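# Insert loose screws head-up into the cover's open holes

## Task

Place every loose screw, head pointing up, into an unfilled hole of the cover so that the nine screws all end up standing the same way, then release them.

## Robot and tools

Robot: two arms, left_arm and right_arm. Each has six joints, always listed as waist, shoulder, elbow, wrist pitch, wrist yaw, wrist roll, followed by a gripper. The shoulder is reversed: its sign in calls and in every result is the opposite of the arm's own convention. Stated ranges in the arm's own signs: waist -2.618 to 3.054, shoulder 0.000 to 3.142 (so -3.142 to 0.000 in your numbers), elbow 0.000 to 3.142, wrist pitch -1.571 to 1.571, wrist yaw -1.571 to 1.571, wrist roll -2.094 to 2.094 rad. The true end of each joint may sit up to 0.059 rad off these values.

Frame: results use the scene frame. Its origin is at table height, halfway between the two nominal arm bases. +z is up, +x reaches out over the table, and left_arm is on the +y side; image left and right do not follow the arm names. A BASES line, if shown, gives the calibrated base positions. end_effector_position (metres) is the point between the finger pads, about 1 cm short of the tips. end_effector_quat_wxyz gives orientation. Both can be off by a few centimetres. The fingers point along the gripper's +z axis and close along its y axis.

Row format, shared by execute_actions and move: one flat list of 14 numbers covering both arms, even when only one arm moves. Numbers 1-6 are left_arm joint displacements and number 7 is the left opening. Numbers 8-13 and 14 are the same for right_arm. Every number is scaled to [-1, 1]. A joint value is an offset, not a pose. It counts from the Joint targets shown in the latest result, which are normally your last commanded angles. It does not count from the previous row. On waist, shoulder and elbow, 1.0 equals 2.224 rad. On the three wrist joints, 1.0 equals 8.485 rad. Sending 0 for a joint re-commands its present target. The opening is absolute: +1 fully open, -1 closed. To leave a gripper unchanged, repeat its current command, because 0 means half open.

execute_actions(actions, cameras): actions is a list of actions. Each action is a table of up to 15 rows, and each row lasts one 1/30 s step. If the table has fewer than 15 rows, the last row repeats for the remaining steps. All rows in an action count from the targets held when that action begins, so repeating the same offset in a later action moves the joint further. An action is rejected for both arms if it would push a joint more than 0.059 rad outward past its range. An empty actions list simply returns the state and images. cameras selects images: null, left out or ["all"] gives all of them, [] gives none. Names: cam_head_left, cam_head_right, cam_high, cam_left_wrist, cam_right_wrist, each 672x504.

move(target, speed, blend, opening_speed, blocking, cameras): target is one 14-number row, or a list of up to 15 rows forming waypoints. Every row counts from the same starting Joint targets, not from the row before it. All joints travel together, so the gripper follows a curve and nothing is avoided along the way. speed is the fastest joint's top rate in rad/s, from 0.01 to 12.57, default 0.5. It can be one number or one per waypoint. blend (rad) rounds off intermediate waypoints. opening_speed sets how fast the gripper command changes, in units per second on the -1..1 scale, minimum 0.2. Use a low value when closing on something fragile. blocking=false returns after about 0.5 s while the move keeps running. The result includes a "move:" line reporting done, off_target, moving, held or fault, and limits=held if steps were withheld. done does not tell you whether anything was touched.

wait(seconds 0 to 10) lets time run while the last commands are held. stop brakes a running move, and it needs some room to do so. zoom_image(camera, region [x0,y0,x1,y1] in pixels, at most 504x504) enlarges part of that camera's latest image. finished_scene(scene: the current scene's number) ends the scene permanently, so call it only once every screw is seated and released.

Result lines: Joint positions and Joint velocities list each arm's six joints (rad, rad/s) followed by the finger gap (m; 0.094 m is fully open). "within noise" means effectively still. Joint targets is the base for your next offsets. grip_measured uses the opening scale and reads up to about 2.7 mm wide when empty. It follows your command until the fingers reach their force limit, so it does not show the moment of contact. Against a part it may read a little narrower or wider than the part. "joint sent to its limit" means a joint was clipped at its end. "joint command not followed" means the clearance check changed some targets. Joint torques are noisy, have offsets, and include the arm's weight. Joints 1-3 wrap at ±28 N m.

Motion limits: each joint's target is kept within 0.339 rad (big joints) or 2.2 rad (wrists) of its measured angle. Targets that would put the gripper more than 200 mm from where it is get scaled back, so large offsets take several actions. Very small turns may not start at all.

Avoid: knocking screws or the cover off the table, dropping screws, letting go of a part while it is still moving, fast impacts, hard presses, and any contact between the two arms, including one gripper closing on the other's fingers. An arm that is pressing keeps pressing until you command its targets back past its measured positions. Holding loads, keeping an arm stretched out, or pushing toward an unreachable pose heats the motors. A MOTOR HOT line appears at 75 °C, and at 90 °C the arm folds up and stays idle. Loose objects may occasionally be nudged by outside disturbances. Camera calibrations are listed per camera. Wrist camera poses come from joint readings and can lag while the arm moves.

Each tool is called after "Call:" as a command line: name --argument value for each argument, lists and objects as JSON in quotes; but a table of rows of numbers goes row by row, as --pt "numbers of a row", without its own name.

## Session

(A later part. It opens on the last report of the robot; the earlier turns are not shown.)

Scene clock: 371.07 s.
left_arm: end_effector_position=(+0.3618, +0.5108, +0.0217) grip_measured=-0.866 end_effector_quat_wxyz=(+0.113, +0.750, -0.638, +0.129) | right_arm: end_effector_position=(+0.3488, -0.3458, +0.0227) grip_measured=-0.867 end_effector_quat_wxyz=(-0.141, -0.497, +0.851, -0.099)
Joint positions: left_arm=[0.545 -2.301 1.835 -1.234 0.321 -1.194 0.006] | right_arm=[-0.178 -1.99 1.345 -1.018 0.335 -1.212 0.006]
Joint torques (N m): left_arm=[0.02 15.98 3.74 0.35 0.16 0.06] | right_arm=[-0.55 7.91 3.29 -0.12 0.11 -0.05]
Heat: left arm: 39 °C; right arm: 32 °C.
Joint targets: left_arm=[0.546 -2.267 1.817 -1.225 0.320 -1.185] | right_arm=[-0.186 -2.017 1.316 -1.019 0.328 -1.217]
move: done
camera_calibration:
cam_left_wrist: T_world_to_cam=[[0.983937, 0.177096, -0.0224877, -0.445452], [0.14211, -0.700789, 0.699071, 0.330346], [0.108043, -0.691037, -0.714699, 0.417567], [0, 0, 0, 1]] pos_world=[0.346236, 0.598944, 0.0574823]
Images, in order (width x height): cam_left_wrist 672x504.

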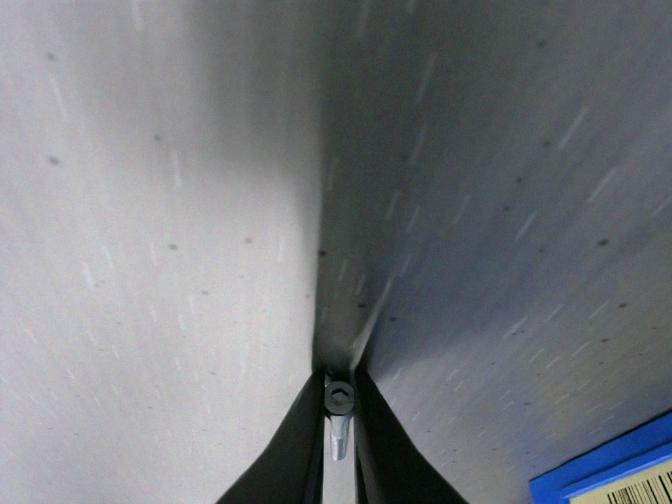

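Call:
move --pt "0 0.0526 0.0598 -0.0088 0 0 -1 0 0.0526 0.0827 -0.0154 0 0 -1" --pt "0 0.5944 -0.6461 0.1907 -0.0377 0.1397 -1 0 0.4636 -0.3516 0.1302 -0.0387 0.1434 -1" --pt "-0.5962 0.5944 -0.6461 0.1907 -0.0377 0.1397 -1 0.2819 0.4636 -0.3516 0.1302 -0.0387 0.1434 -1" --speed '[0.4,0.8,0.6]'

Call:
zoom_image --camera "cam_left_wrist" --region '[200, 100, 560, 400]'

Call:
zoom_image --camera "cam_right_wrist" --region '[240, 354, 440, 504]'

Scene clock: 412.70 s.
left_arm: end_effector_position=(+0.2220, +0.1026, +0.2071) grip_measured=-0.867 end_effector_quat_wxyz=(+0.584, +0.299, +0.711, -0.253) | right_arm: end_effector_position=(+0.3484, -0.0781, +0.1995) grip_measured=-0.868 end_effector_quat_wxyz=(+0.551, -0.183, +0.805, +0.122)
Joint positions: left_arm=[-0.775 -0.963 0.395 0.377 0.003 -0.01 0.006] | right_arm=[0.436 -1.005 0.558 0.076 0.002 -0.005 0.006]
Joint torques (N m): left_arm=[-0.46 3.74 5.5 2.14 -0.05 0.06] | right_arm=[0.47 4.34 5.45 2.21 -0.03 0.06]
Heat: left arm: 38 °C; right arm: 32 °C.
Joint targets: left_arm=[-0.780 -0.945 0.380 0.393 0.001 0.000] | right_arm=[0.442 -0.986 0.534 0.085 0.000 0.000]
move: done
camera_calibration:
cam_left_wrist: T_world_to_cam=[[-0.709755, -0.703762, 0.0310787, 0.223901], [-0.427312, 0.395038, -0.813234, 0.261693], [0.560046, -0.590477, -0.581107, 0.144827], [0, 0, 0, 1]] pos_world=[0.18963, 0.139712, 0.290019]
cam_right_wrist: T_world_to_cam=[[0.433975, -0.900922, -0.00205613, -0.221611], [-0.649429, -0.311247, -0.693807, 0.381845], [0.624426, 0.30243, -0.720158, 0.0382274], [0, 0, 0, 1]] pos_world=[0.320285, -0.0923674, 0.292001]

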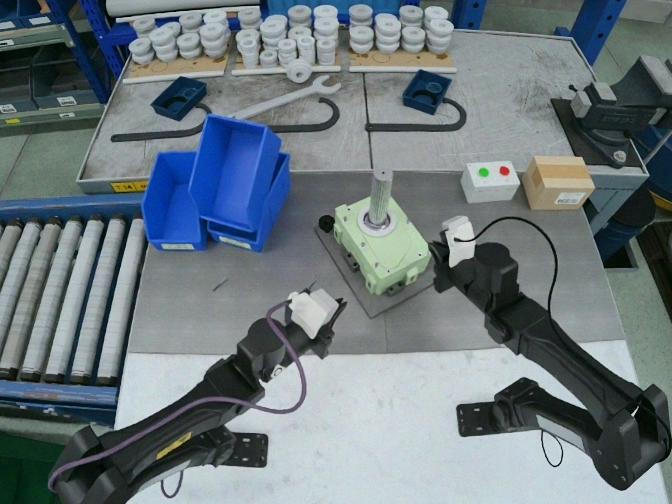

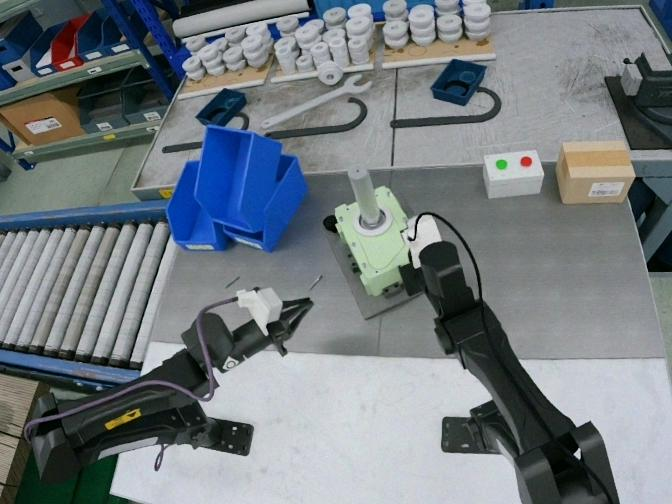

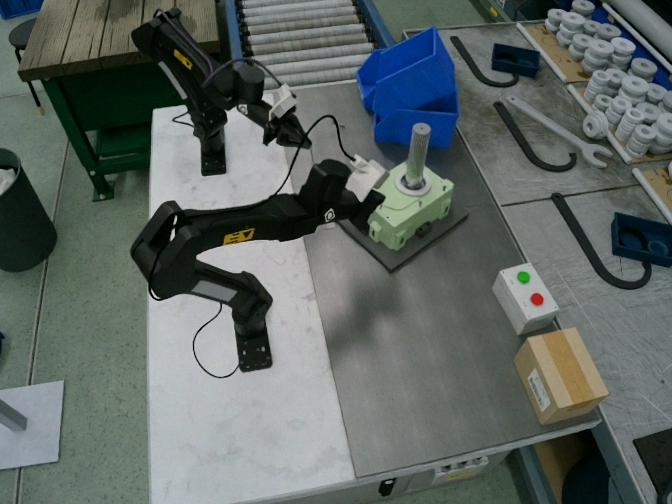

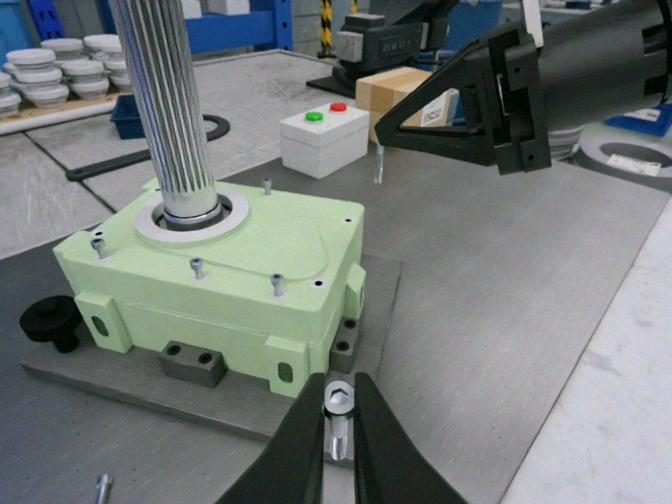

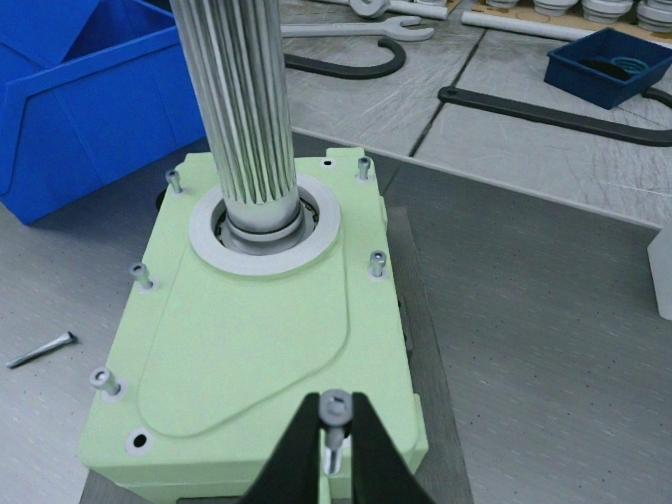

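Scaled by 1.400 from the camera's 672x504 image, which has a finer 960x720 frame.

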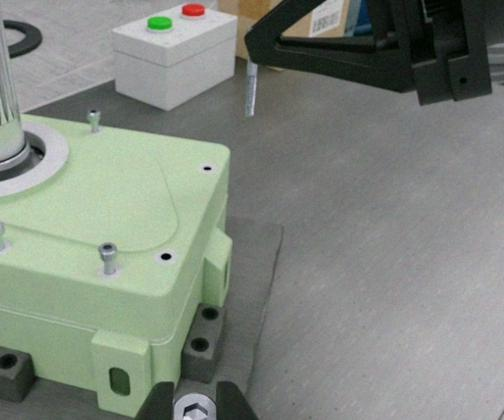

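Scaled by 2.520 from the camera's 672x504 image, which has a finer 960x720 frame.

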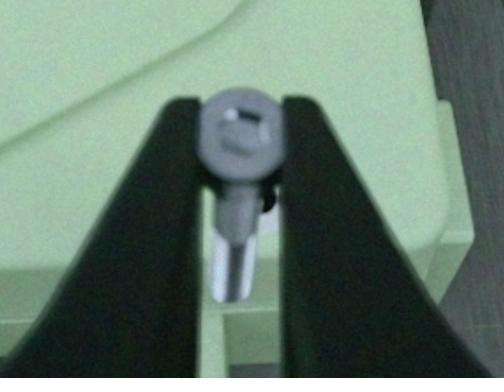

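Call:
zoom_image --camera "cam_left_wrist" --region '[320, 120, 420, 240]'

Call:
zoom_image --camera "cam_right_wrist" --region '[290, 384, 390, 484]'

Scaled by 4.200 from the camera's 672x504 image, which has a finer 960x720 frame.

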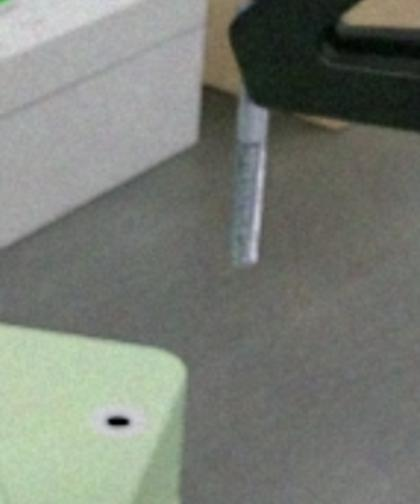

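Scaled by 5.040 from the camera's 672x504 image, which has a finer 960x720 frame.

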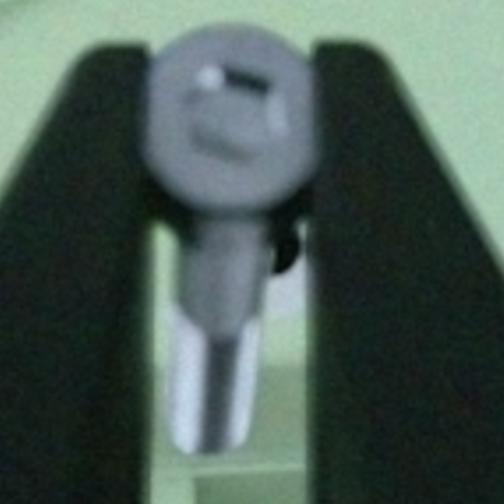

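Call:
move --target '[0,0,0,0,0,0,-1,-0.0108,-0.0998,-0.0429,0.0385,0,-0.0042,-1]' --speed 0.2 --cameras '["cam_left_wrist","cam_right_wrist"]'

Call:
zoom_image --camera "cam_left_wrist" --region '[310, 140, 410, 240]'

Call:
zoom_image --camera "cam_right_wrist" --region '[280, 384, 400, 504]'

Scene clock: 457.90 s.
left_arm: end_effector_position=(+0.2220, +0.1026, +0.2072) grip_measured=-0.867 end_effector_quat_wxyz=(+0.584, +0.299, +0.711, -0.253) | right_arm: end_effector_position=(+0.3712, -0.0718, +0.1625) grip_measured=-0.868 end_effector_quat_wxyz=(+0.568, -0.187, +0.794, +0.115)
Joint positions: left_arm=[-0.775 -0.963 0.395 0.377 0.003 -0.01 0.006] | right_arm=[0.425 -1.198 0.461 0.401 0.002 -0.03 0.006]
Joint torques (N m): left_arm=[-0.42 3.63 5.44 2.15 -0.06 0.08] | right_arm=[-0.59 3.08 5.07 2.24 -0.03 -0.07]
Heat: left arm: 37 °C; right arm: 37 °C.
Joint targets: left_arm=[-0.780 -0.945 0.380 0.393 0.001 0.000] | right_arm=[0.417 -1.208 0.439 0.412 0.000 -0.035]
move: done
camera_calibration:
cam_left_wrist: T_world_to_cam=[[-0.709773, -0.70374, 0.0311743, 0.223871], [-0.427151, 0.394779, -0.813444, 0.261841], [0.560146, -0.590677, -0.580807, 0.144807], [0, 0, 0, 1]] pos_world=[0.18963, 0.139712, 0.290119]
cam_right_wrist: T_world_to_cam=[[0.431924, -0.901634, 0.0223075, -0.229117], [-0.619903, -0.314746, -0.718787, 0.365822], [0.655104, 0.296633, -0.694872, -0.0205235], [0, 0, 0, 1]] pos_world=[0.339181, -0.0853512, 0.253798]
Images, in order (width x height): cam_left_wrist 672x504, cam_right_wrist 672x504.

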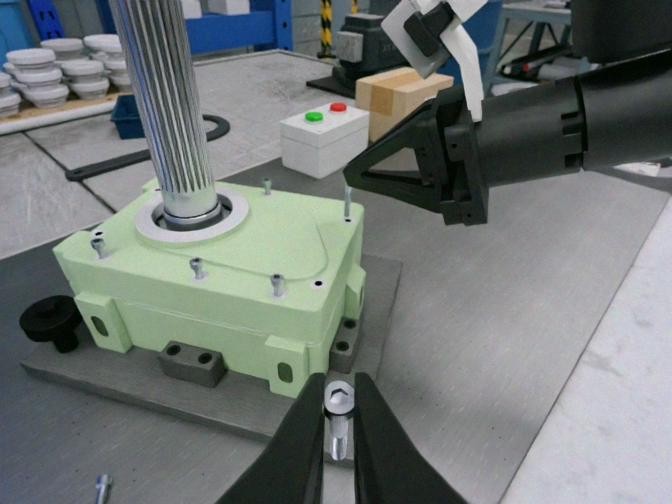

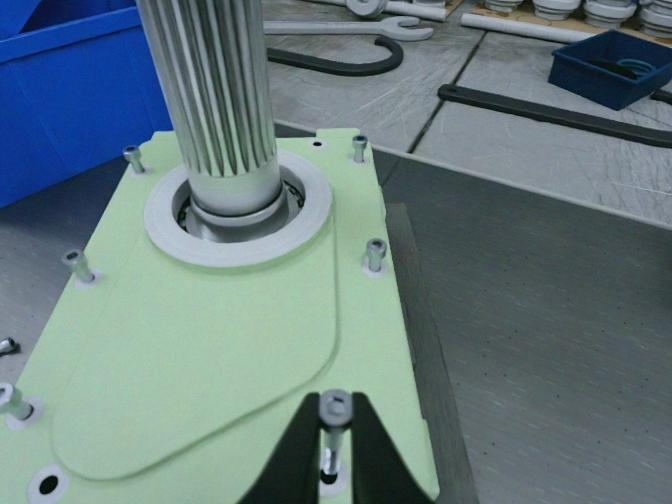

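Scaled by 5.040 from the camera's 672x504 image, which has a finer 960x720 frame.

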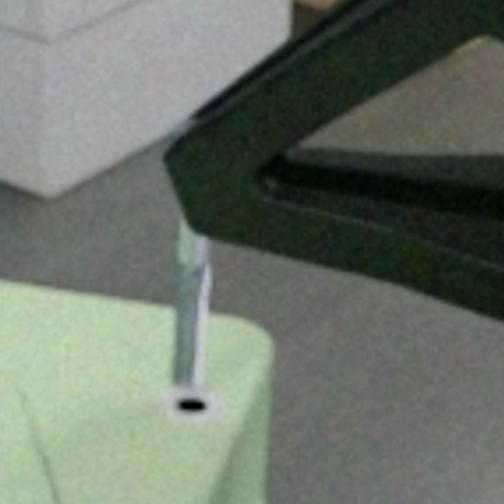

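Scaled by 4.200 from the camera's 672x504 image, which has a finer 960x720 frame.

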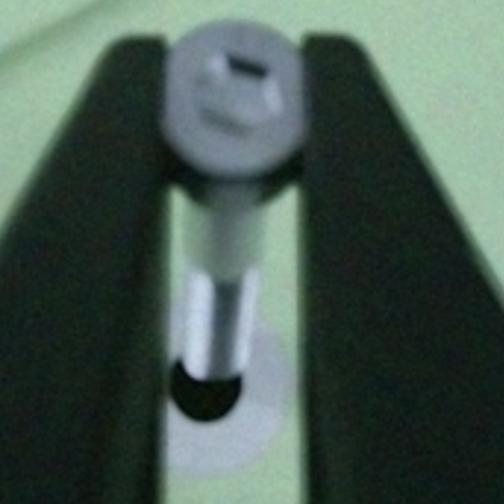

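Call:
move --target '[0,0,0,0,0,0,-1,0,-0.0007,-0.0049,0.0016,0,0,-1]' --speed 0.05 --cameras '["cam_left_wrist","cam_right_wrist"]'

Call:
zoom_image --camera "cam_left_wrist" --region '[320, 170, 380, 230]'

Call:
zoom_image --camera "cam_right_wrist" --region '[280, 384, 400, 504]'

Scene clock: 482.07 s.
left_arm: end_effector_position=(+0.2220, +0.1026, +0.2072) grip_measured=-0.867 end_effector_quat_wxyz=(+0.584, +0.299, +0.711, -0.253) | right_arm: end_effector_position=(+0.3702, -0.0722, +0.1606) grip_measured=-0.868 end_effector_quat_wxyz=(+0.569, -0.187, +0.793, +0.115)
Joint positions: left_arm=[-0.775 -0.963 0.395 0.377 0.003 -0.01 0.006] | right_arm=[0.425 -1.198 0.45 0.415 0.002 -0.031 0.006]
Joint torques (N m): left_arm=[-0.4 3.62 5.45 2.14 -0.04 0.09] | right_arm=[-0.59 2.92 5.04 2.22 -0.03 -0.06]
Heat: left arm: 39 °C; right arm: 40 °C.
Joint targets: left_arm=[-0.780 -0.945 0.380 0.393 0.001 0.000] | right_arm=[0.417 -1.209 0.428 0.425 0.000 -0.035]
move: done
camera_calibration:
cam_left_wrist: T_world_to_cam=[[-0.709773, -0.70374, 0.0311743, 0.223871], [-0.427151, 0.394779, -0.813444, 0.261841], [0.560146, -0.590677, -0.580807, 0.144807], [0, 0, 0, 1]] pos_world=[0.18963, 0.139712, 0.290119]
cam_right_wrist: T_world_to_cam=[[0.431978, -0.901598, 0.022714, -0.229169], [-0.618244, -0.314365, -0.720381, 0.363258], [0.656635, 0.297146, -0.693207, -0.0217732], [0, 0, 0, 1]] pos_world=[0.337875, -0.0859528, 0.251796]
Images, in order (width x height): cam_left_wrist 672x504, cam_right_wrist 672x504.

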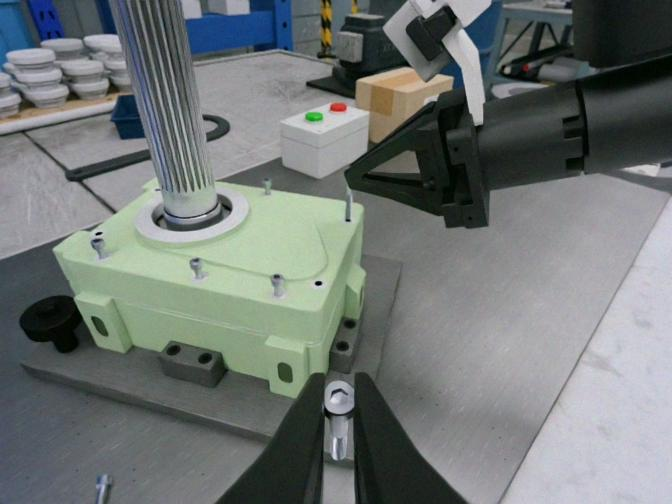

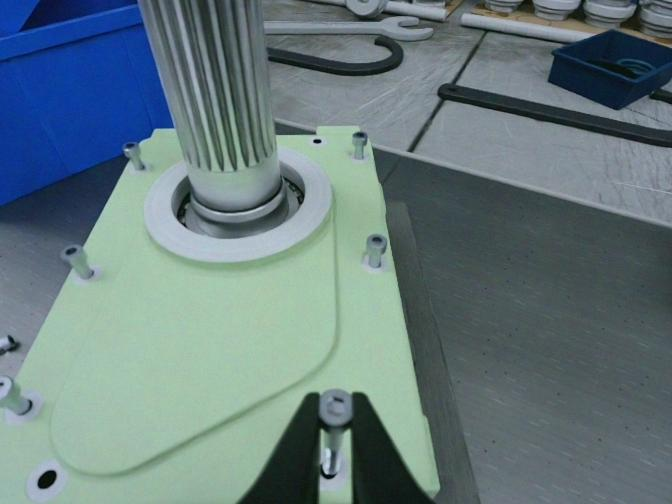

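Scaled by 8.400 from the camera's 672x504 image, which has a finer 960x720 frame.

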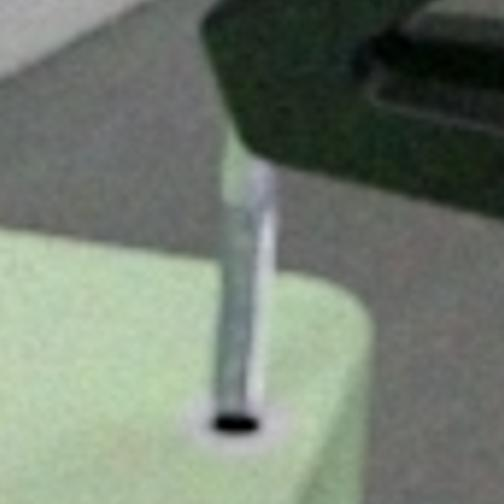

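Scaled by 4.200 from the camera's 672x504 image, which has a finer 960x720 frame.

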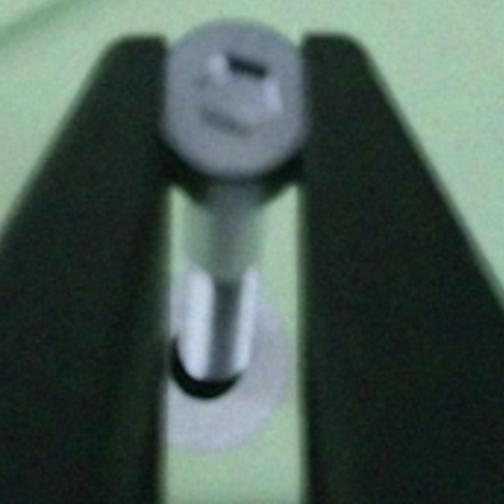

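Call:
move --target '[0,0,0,0,0,0,-1,0,0,0,0,0,0.0024,-1]' --speed 0.05 --cameras '["cam_right_wrist"]'

Call:
zoom_image --camera "cam_right_wrist" --region '[280, 384, 400, 504]'

Scene clock: 494.20 s.
left_arm: end_effector_position=(+0.2220, +0.1026, +0.2072) grip_measured=-0.867 end_effector_quat_wxyz=(+0.584, +0.299, +0.711, -0.253) | right_arm: end_effector_position=(+0.3702, -0.0722, +0.1607) grip_measured=-0.868 end_effector_quat_wxyz=(+0.568, -0.183, +0.794, +0.118)
Joint positions: left_arm=[-0.775 -0.963 0.395 0.377 0.003 -0.01 0.006] | right_arm=[0.425 -1.198 0.45 0.415 0.002 -0.021 0.006]
Joint torques (N m): left_arm=[-0.4 3.7 5.52 2.17 -0.01 0.05] | right_arm=[-0.59 2.92 5.04 2.22 -0.03 -0.01]
Heat: left arm: 39 °C; right arm: 39 °C.
Joint targets: left_arm=[-0.780 -0.945 0.380 0.393 0.001 0.000] | right_arm=[0.417 -1.209 0.428 0.425 0.000 -0.015]
move: done
camera_calibration:
cam_right_wrist: T_world_to_cam=[[0.429184, -0.903113, 0.0137082, -0.22678], [-0.621476, -0.306288, -0.721079, 0.365356], [0.655415, 0.300957, -0.692717, -0.0210376], [0, 0, 0, 1]] pos_world=[0.338179, -0.086572, 0.251987]
Images, in order (width x height): cam_right_wrist 672x504.

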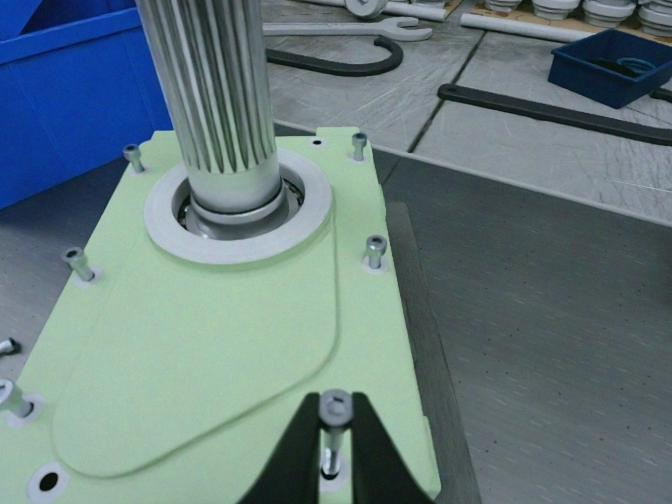

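Scaled by 4.200 from the camera's 672x504 image, which has a finer 960x720 frame.

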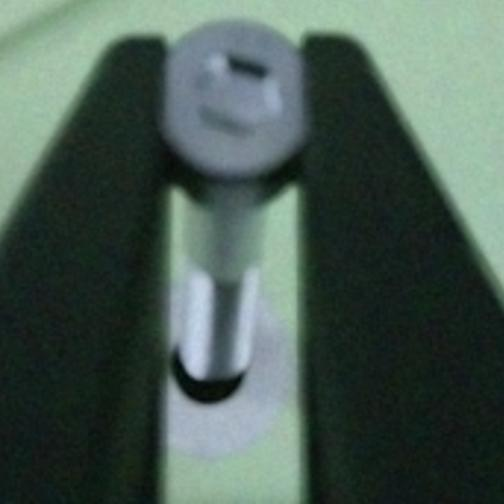

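Call:
move --target '[0,0,0,0,0,0,-1,0,-0.0089,-0.0094,0.0046,0,0,-1]' --speed 0.05 --cameras '["cam_left_wrist","cam_right_wrist"]'

Call:
zoom_image --camera "cam_left_wrist" --region '[320, 170, 380, 230]'

Call:
zoom_image --camera "cam_right_wrist" --region '[280, 384, 400, 504]'

Scene clock: 503.33 s.
left_arm: end_effector_position=(+0.2220, +0.1026, +0.2072) grip_measured=-0.867 end_effector_quat_wxyz=(+0.584, +0.299, +0.711, -0.253) | right_arm: end_effector_position=(+0.3713, -0.0717, +0.1584) grip_measured=-0.868 end_effector_quat_wxyz=(+0.575, -0.181, +0.789, +0.119)
Joint positions: left_arm=[-0.775 -0.963 0.395 0.377 0.003 -0.01 0.006] | right_arm=[0.425 -1.216 0.432 0.467 0.002 -0.02 0.006]
Joint torques (N m): left_arm=[-0.39 3.63 5.44 2.16 -0.06 0.06] | right_arm=[-0.58 2.82 4.78 2.03 -0.03 0.07]
Heat: left arm: 39 °C; right arm: 39 °C.
Joint targets: left_arm=[-0.780 -0.945 0.380 0.393 0.001 0.000] | right_arm=[0.417 -1.229 0.407 0.465 0.000 -0.015]
move: done
camera_calibration:
cam_left_wrist: T_world_to_cam=[[-0.709773, -0.70374, 0.0311743, 0.223871], [-0.427151, 0.394779, -0.813444, 0.261841], [0.560146, -0.590677, -0.580807, 0.144807], [0, 0, 0, 1]] pos_world=[0.18963, 0.139712, 0.290119]
cam_right_wrist: T_world_to_cam=[[0.42877, -0.903318, 0.0131862, -0.226583], [-0.611146, -0.300775, -0.732145, 0.362786], [0.665325, 0.305863, -0.681022, -0.0286735], [0, 0, 0, 1]] pos_world=[0.337944, -0.0867895, 0.249072]
Images, in order (width x height): cam_left_wrist 672x504, cam_right_wrist 672x504.

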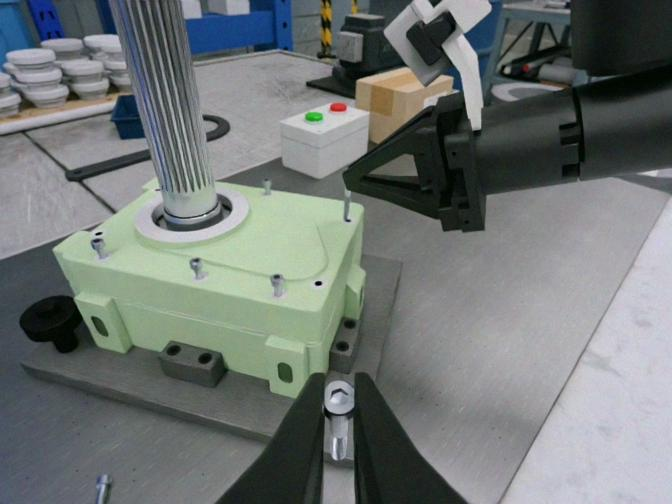

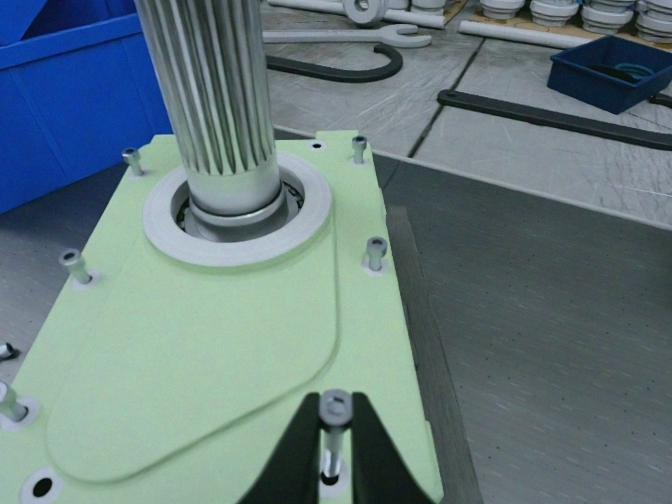

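Scaled by 8.400 from the camera's 672x504 image, which has a finer 960x720 frame.

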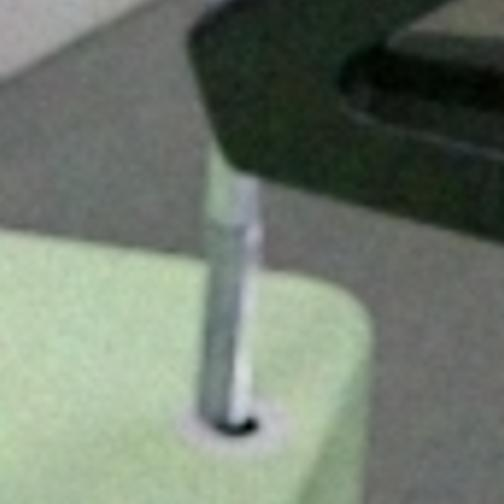

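Scaled by 4.200 from the camera's 672x504 image, which has a finer 960x720 frame.

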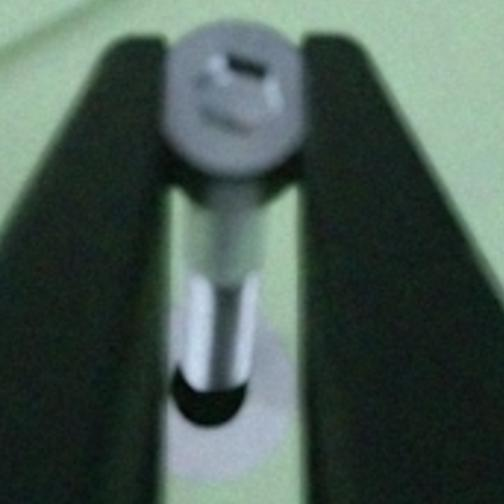

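Call:
execute_actions --actions '[]' --cameras '["cam_left_wrist","cam_right_wrist"]'

Scene clock: 548.83 s.
left_arm: end_effector_position=(+0.2220, +0.1026, +0.2072) grip_measured=-0.867 end_effector_quat_wxyz=(+0.584, +0.299, +0.711, -0.253) | right_arm: end_effector_position=(+0.3713, -0.0717, +0.1585) grip_measured=-0.868 end_effector_quat_wxyz=(+0.575, -0.181, +0.789, +0.120)
Joint positions: left_arm=[-0.775 -0.963 0.395 0.377 0.003 -0.01 0.006] | right_arm=[0.425 -1.216 0.432 0.468 0.002 -0.02 0.006]
Joint velocities: within noise
Joint torques (N m): left_arm=[-0.36 3.7 5.52 2.18 0 0.07] | right_arm=[-0.58 2.84 4.78 2.08 -0.03 0.06]
Heat: left arm: 41 °C; right arm: 42 °C.
Joint targets: left_arm=[-0.780 -0.945 0.380 0.393 0.001 0.000] | right_arm=[0.417 -1.229 0.407 0.464 0.000 -0.015]
Tool commands: left_gripper/opening=-1.0 right_gripper/opening=-1.0
camera_calibration:
cam_left_wrist: T_world_to_cam=[[-0.709773, -0.70374, 0.0311743, 0.223871], [-0.427151, 0.394779, -0.813444, 0.261841], [0.560146, -0.590677, -0.580807, 0.144807], [0, 0, 0, 1]] pos_world=[0.18963, 0.139712, 0.290119]
cam_right_wrist: T_world_to_cam=[[0.428765, -0.90332, 0.0131796, -0.226581], [-0.610902, -0.300653, -0.732398, 0.36285], [0.665552, 0.305975, -0.680749, -0.0287399], [0, 0, 0, 1]] pos_world=[0.337944, -0.0867899, 0.249172]
Images, in order (width x height): cam_left_wrist 672x504, cam_right_wrist 672x504.

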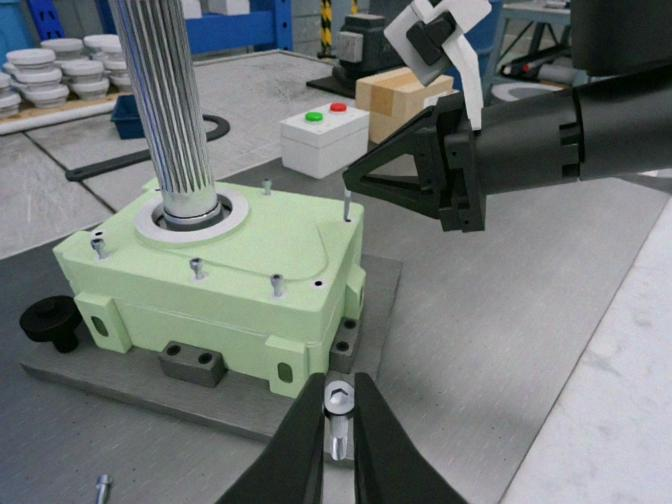

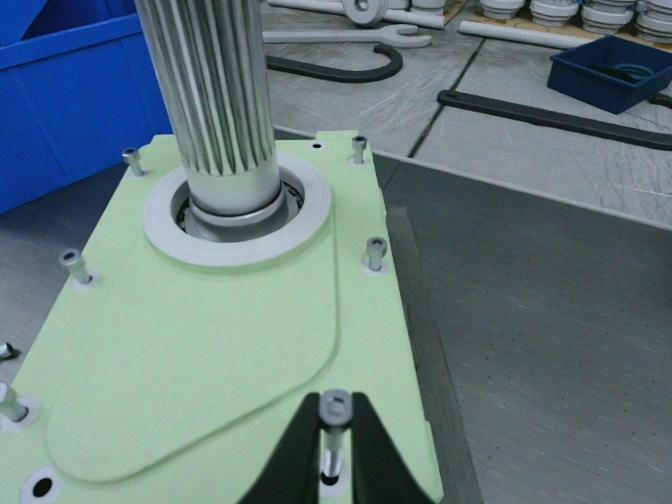

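Call:
move --pt "0 0 0 0 0 0 -1 0 0 0 0.0042 0 0 -1" --pt "0 0 0 0 0 0 -1 0 0.0297 0.0254 -0.0046 0 0 -1" --speed 0.1 --cameras '["cam_left_wrist","cam_right_wrist"]'

Call:
zoom_image --camera "cam_left_wrist" --region '[290, 150, 390, 250]'

Call:
zoom_image --camera "cam_right_wrist" --region '[280, 380, 400, 500]'

Scene clock: 570.63 s.
left_arm: end_effector_position=(+0.2220, +0.1026, +0.2072) grip_measured=-0.867 end_effector_quat_wxyz=(+0.584, +0.299, +0.711, -0.253) | right_arm: end_effector_position=(+0.3682, -0.0732, +0.1629) grip_measured=-0.868 end_effector_quat_wxyz=(+0.576, -0.181, +0.788, +0.120)
Joint positions: left_arm=[-0.775 -0.963 0.395 0.377 0.003 -0.01 0.006] | right_arm=[0.425 -1.185 0.432 0.439 0.002 -0.02 0.006]
Joint torques (N m): left_arm=[-0.42 3.7 5.41 2.14 -0.01 0.07] | right_arm=[-0.58 5.63 8.92 1.96 -0.03 0.07]
Heat: left arm: 41 °C; right arm: 42 °C.
Joint targets: left_arm=[-0.780 -0.945 0.380 0.393 0.001 0.000] | right_arm=[0.417 -1.163 0.464 0.425 0.000 -0.015]
move: done
camera_calibration:
cam_left_wrist: T_world_to_cam=[[-0.709742, -0.703774, 0.0311318, 0.223811], [-0.426939, 0.394566, -0.813659, 0.26185], [0.560348, -0.590779, -0.580508, 0.144753], [0, 0, 0, 1]] pos_world=[0.18953, 0.139712, 0.290119]
cam_right_wrist: T_world_to_cam=[[0.428788, -0.903309, 0.0131901, -0.226587], [-0.609152, -0.299876, -0.734172, 0.363459], [0.667139, 0.306769, -0.678836, -0.0241003], [0, 0, 0, 1]] pos_world=[0.334638, -0.0882926, 0.25347]
Images, in order (width x height): cam_left_wrist 672x504, cam_right_wrist 672x504.

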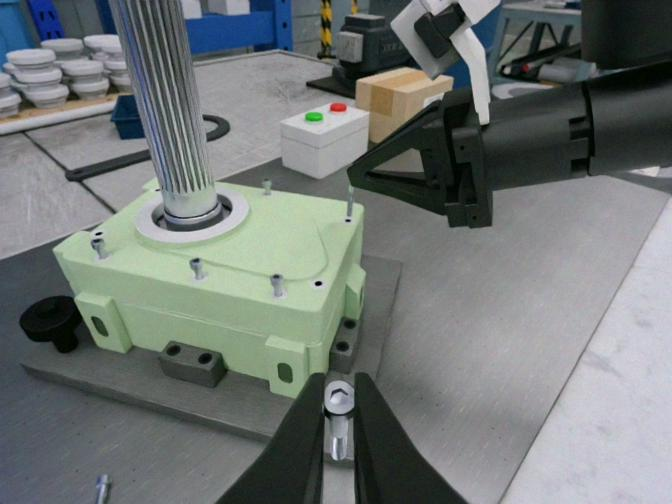

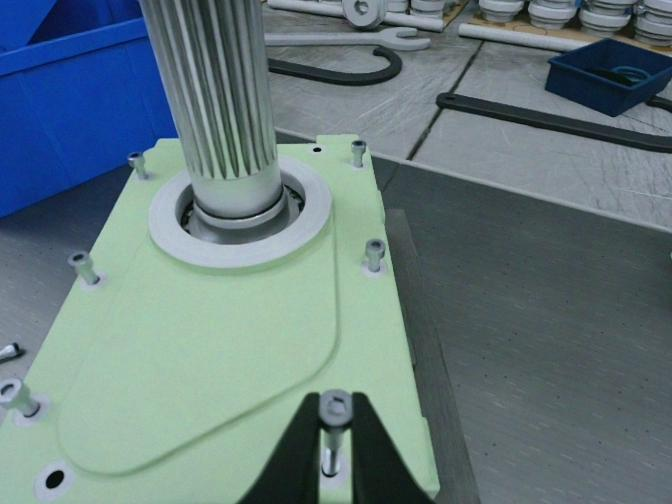

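Scaled by 5.040 from the camera's 672x504 image, which has a finer 960x720 frame.

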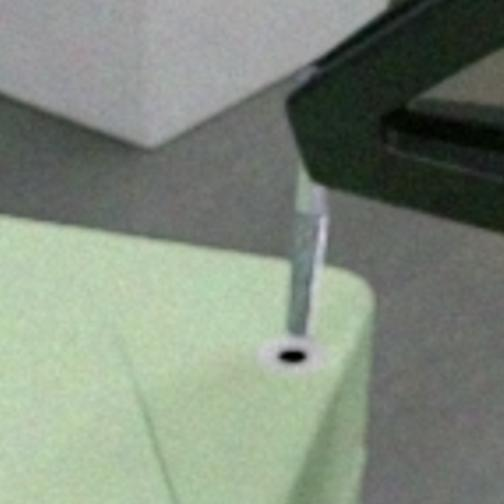

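Scaled by 4.200 from the camera's 672x504 image, which has a finer 960x720 frame.

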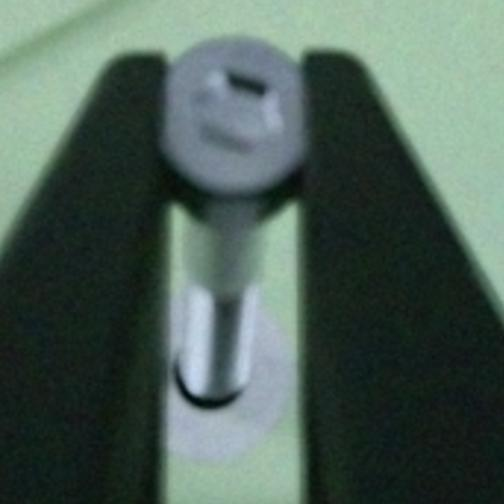

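Call:
move --target '[0,0,0,0,0,0,-1,0.0072,-0.0250,-0.0222,0.00365,0,0,-1]' --speed 0.1 --cameras '["cam_left_wrist","cam_right_wrist"]'

Call:
zoom_image --camera "cam_left_wrist" --region '[290, 150, 390, 250]'

Call:
zoom_image --camera "cam_right_wrist" --region '[280, 380, 400, 500]'

Scene clock: 605.23 s.
left_arm: end_effector_position=(+0.2220, +0.1026, +0.2072) grip_measured=-0.867 end_effector_quat_wxyz=(+0.584, +0.299, +0.711, -0.253) | right_arm: end_effector_position=(+0.3696, -0.0725, +0.1566) grip_measured=-0.868 end_effector_quat_wxyz=(+0.570, -0.182, +0.792, +0.119)
Joint positions: left_arm=[-0.775 -0.963 0.395 0.377 0.003 -0.01 0.006] | right_arm=[0.425 -1.208 0.432 0.448 0.002 -0.02 0.006]
Joint torques (N m): left_arm=[-0.51 3.74 5.44 2.18 -0.02 0.09] | right_arm=[0.66 3 5.27 2.21 -0.03 0.06]
Heat: left arm: 42 °C; right arm: 41 °C.
Joint targets: left_arm=[-0.780 -0.945 0.380 0.393 0.001 0.000] | right_arm=[0.433 -1.219 0.414 0.456 0.000 -0.015]
move: done
camera_calibration:
cam_left_wrist: T_world_to_cam=[[-0.709742, -0.703774, 0.0311318, 0.223811], [-0.426939, 0.394566, -0.813659, 0.26185], [0.560348, -0.590779, -0.580508, 0.144753], [0, 0, 0, 1]] pos_world=[0.18953, 0.139712, 0.290119]
cam_right_wrist: T_world_to_cam=[[0.428814, -0.903304, 0.0126593, -0.22642], [-0.618846, -0.303928, -0.724333, 0.361656], [0.65814, 0.30277, -0.689334, -0.02487], [0, 0, 0, 1]] pos_world=[0.337269, -0.087079, 0.247682]
Images, in order (width x height): cam_left_wrist 672x504, cam_right_wrist 672x504.

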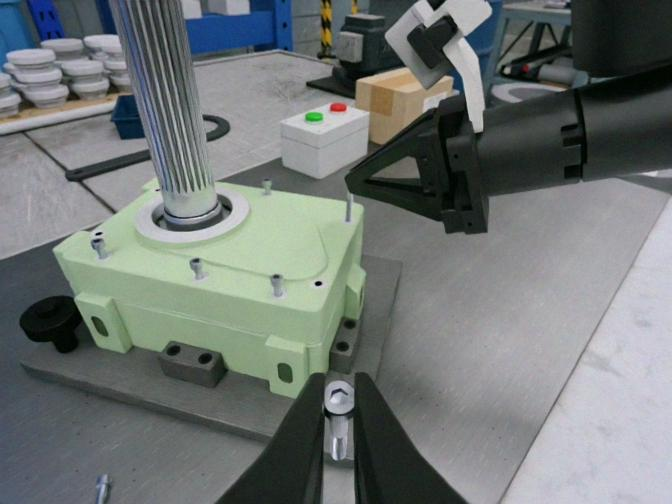

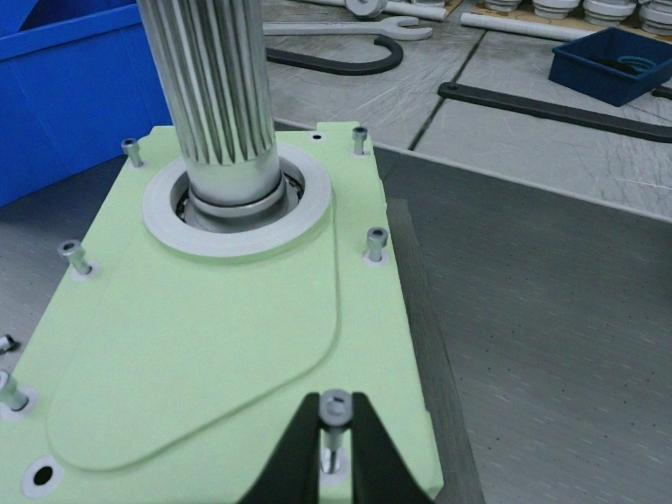

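Scaled by 5.040 from the camera's 672x504 image, which has a finer 960x720 frame.

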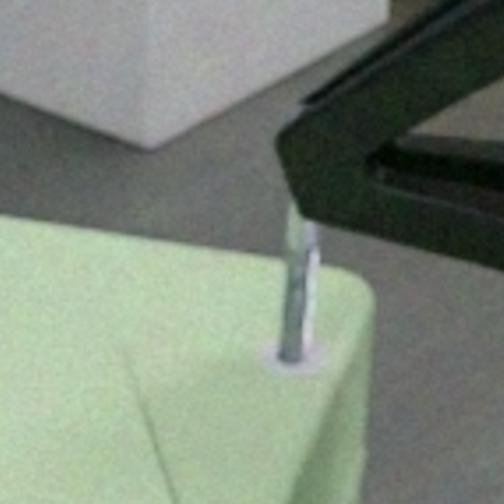

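Scaled by 4.200 from the camera's 672x504 image, which has a finer 960x720 frame.

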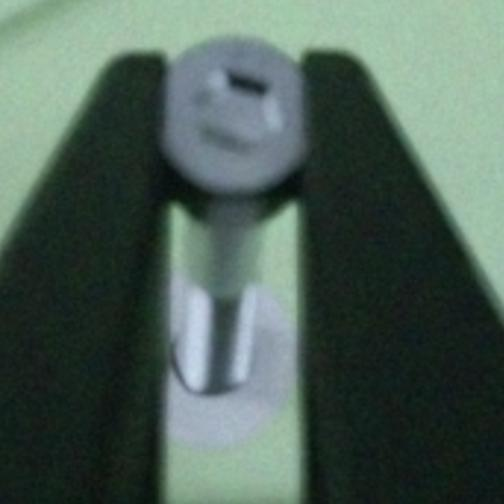

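Call:
move --target '[0,0,0,0,0,0,-1,0,-0.0148,-0.0054,0.00377,0,0,-1]' --speed 0.06 --cameras '["cam_left_wrist","cam_right_wrist"]'

Call:
zoom_image --camera "cam_left_wrist" --region '[290, 150, 390, 250]'

Call:
zoom_image --camera "cam_right_wrist" --region '[280, 380, 400, 500]'

Scene clock: 618.37 s.
left_arm: end_effector_position=(+0.2220, +0.1026, +0.2072) grip_measured=-0.867 end_effector_quat_wxyz=(+0.584, +0.299, +0.711, -0.253) | right_arm: end_effector_position=(+0.3708, -0.0716, +0.1473) grip_measured=-0.868 end_effector_quat_wxyz=(+0.564, -0.183, +0.797, +0.118)
Joint positions: left_arm=[-0.775 -0.963 0.395 0.377 0.003 -0.01 0.006] | right_arm=[0.425 -1.24 0.424 0.474 0 -0.019 0.006]
Joint torques (N m): left_arm=[-0.32 3.79 5.35 2.17 -0.05 0.05] | right_arm=[0.66 3.14 4.9 2.28 -0.01 0.06]
Heat: left arm: 42 °C; right arm: 43 °C.
Joint targets: left_arm=[-0.780 -0.945 0.380 0.393 0.001 0.000] | right_arm=[0.433 -1.252 0.402 0.488 0.000 -0.015]
move: done
camera_calibration:
cam_left_wrist: T_world_to_cam=[[-0.709742, -0.703774, 0.0311318, 0.223811], [-0.426939, 0.394566, -0.813659, 0.26185], [0.560348, -0.590779, -0.580508, 0.144753], [0, 0, 0, 1]] pos_world=[0.18953, 0.139712, 0.290119]
cam_right_wrist: T_world_to_cam=[[0.430206, -0.902655, 0.0116475, -0.226343], [-0.628428, -0.308722, -0.713981, 0.357567], [0.648075, 0.29984, -0.700068, -0.0271962], [0, 0, 0, 1]] pos_world=[0.339704, -0.0857663, 0.238893]
Images, in order (width x height): cam_left_wrist 672x504, cam_right_wrist 672x504.

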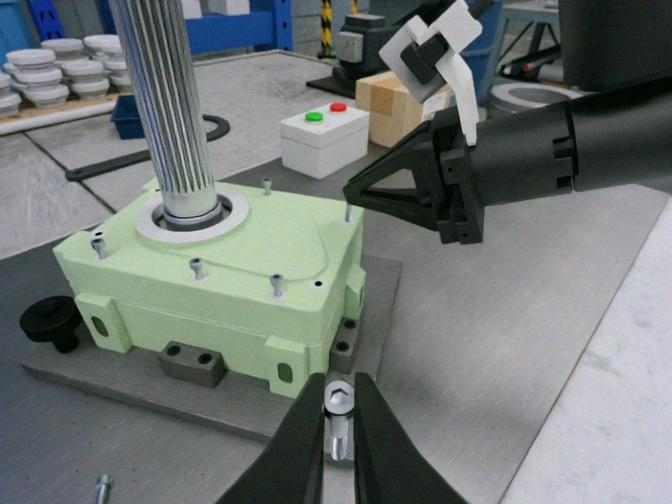

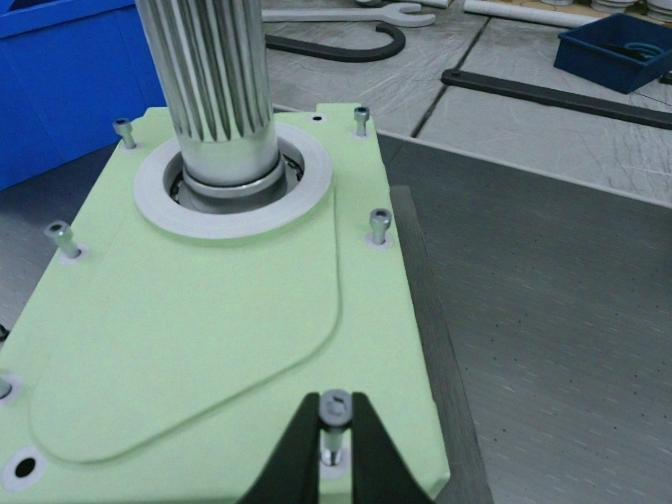

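Scaled by 5.040 from the camera's 672x504 image, which has a finer 960x720 frame.

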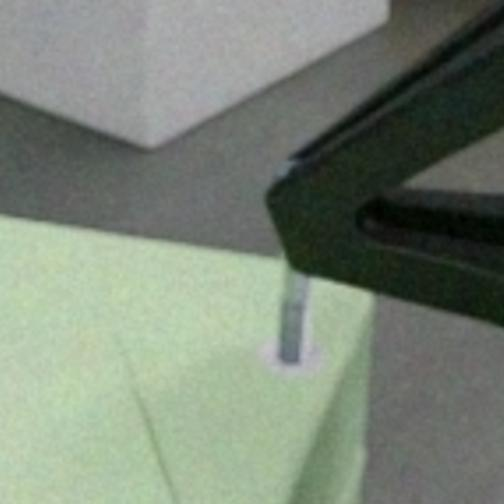

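Scaled by 4.200 from the camera's 672x504 image, which has a finer 960x720 frame.

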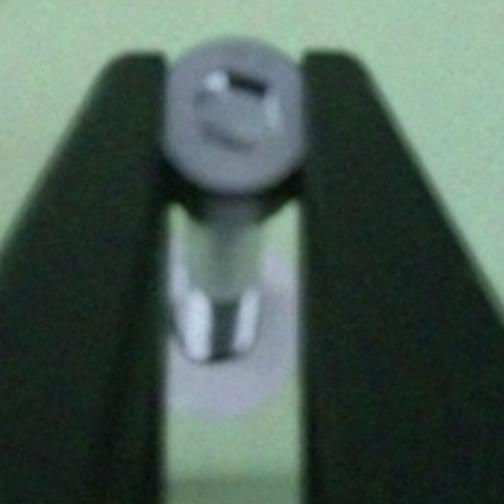

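Call:
move --target '[0,0,0,0,0,0,-1,0,-0.0171,-0.0063,0.0054,0,0,-1]' --speed 0.06 --cameras '["cam_left_wrist","cam_right_wrist"]'

Call:
zoom_image --camera "cam_left_wrist" --region '[290, 150, 390, 250]'

Call:
zoom_image --camera "cam_right_wrist" --region '[280, 380, 400, 500]'

Scene clock: 627.33 s.
left_arm: end_effector_position=(+0.2220, +0.1026, +0.2072) grip_measured=-0.867 end_effector_quat_wxyz=(+0.584, +0.299, +0.711, -0.253) | right_arm: end_effector_position=(+0.3721, -0.0700, +0.1463) grip_measured=-0.868 end_effector_quat_wxyz=(+0.573, -0.183, +0.790, +0.121)
Joint positions: left_arm=[-0.775 -0.963 0.395 0.377 0.003 -0.01 0.006] | right_arm=[0.427 -1.263 0.406 0.537 -0.002 -0.019 0.006]
Joint torques (N m): left_arm=[-0.35 3.78 5.45 2.14 -0.05 0.09] | right_arm=[0.54 1.96 5.09 2.08 0 0.06]
Heat: left arm: 42 °C; right arm: 45 °C.
Joint targets: left_arm=[-0.780 -0.945 0.380 0.393 0.001 0.000] | right_arm=[0.433 -1.290 0.388 0.534 0.000 -0.015]
move: done
camera_calibration:
cam_left_wrist: T_world_to_cam=[[-0.709742, -0.703774, 0.0311318, 0.223811], [-0.426939, 0.394566, -0.813659, 0.26185], [0.560348, -0.590779, -0.580508, 0.144753], [0, 0, 0, 1]] pos_world=[0.18953, 0.139712, 0.290119]
cam_right_wrist: T_world_to_cam=[[0.432931, -0.901356, 0.0113175, -0.226348], [-0.612338, -0.30328, -0.730112, 0.355067], [0.661523, 0.309158, -0.683234, -0.036045], [0, 0, 0, 1]] pos_world=[0.339259, -0.085192, 0.237173]
Images, in order (width x height): cam_left_wrist 672x504, cam_right_wrist 672x504.

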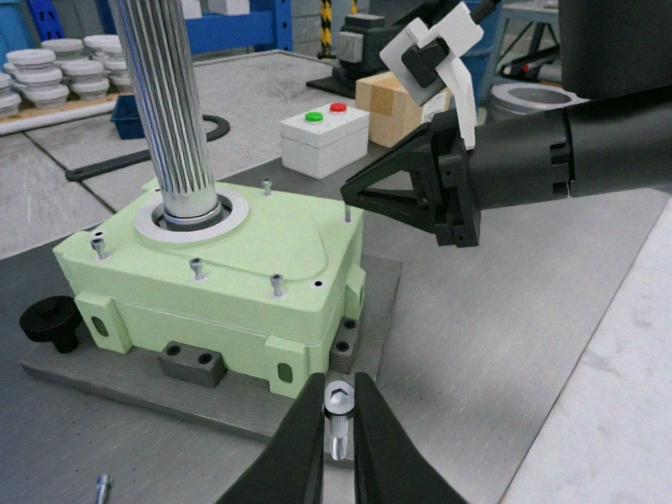

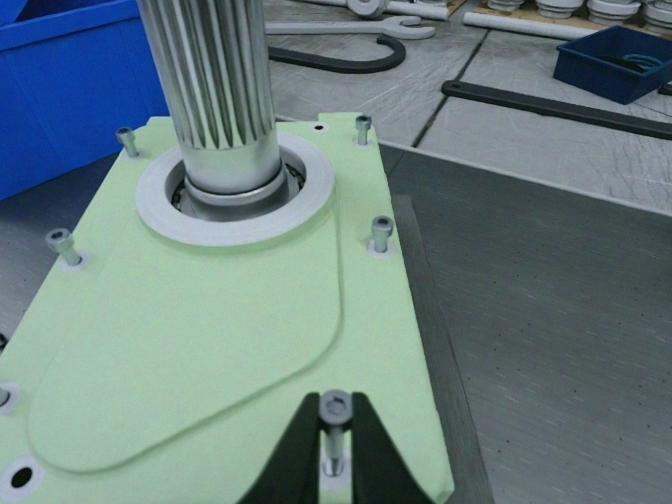

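Scaled by 5.040 from the camera's 672x504 image, which has a finer 960x720 frame.

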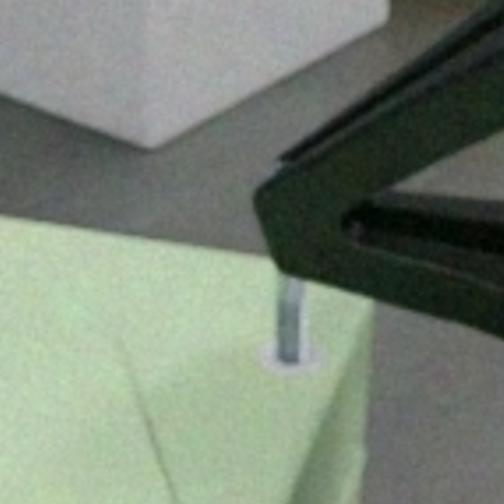

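Scaled by 4.200 from the camera's 672x504 image, which has a finer 960x720 frame.

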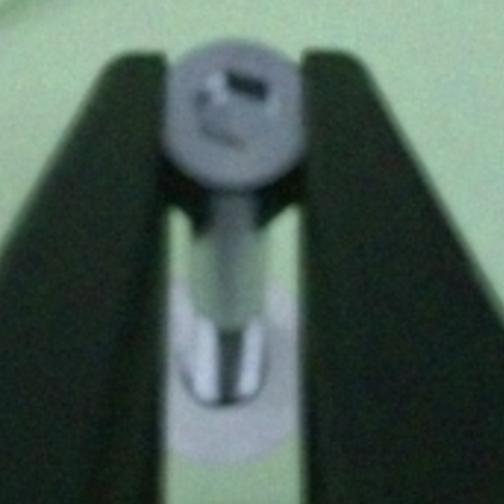

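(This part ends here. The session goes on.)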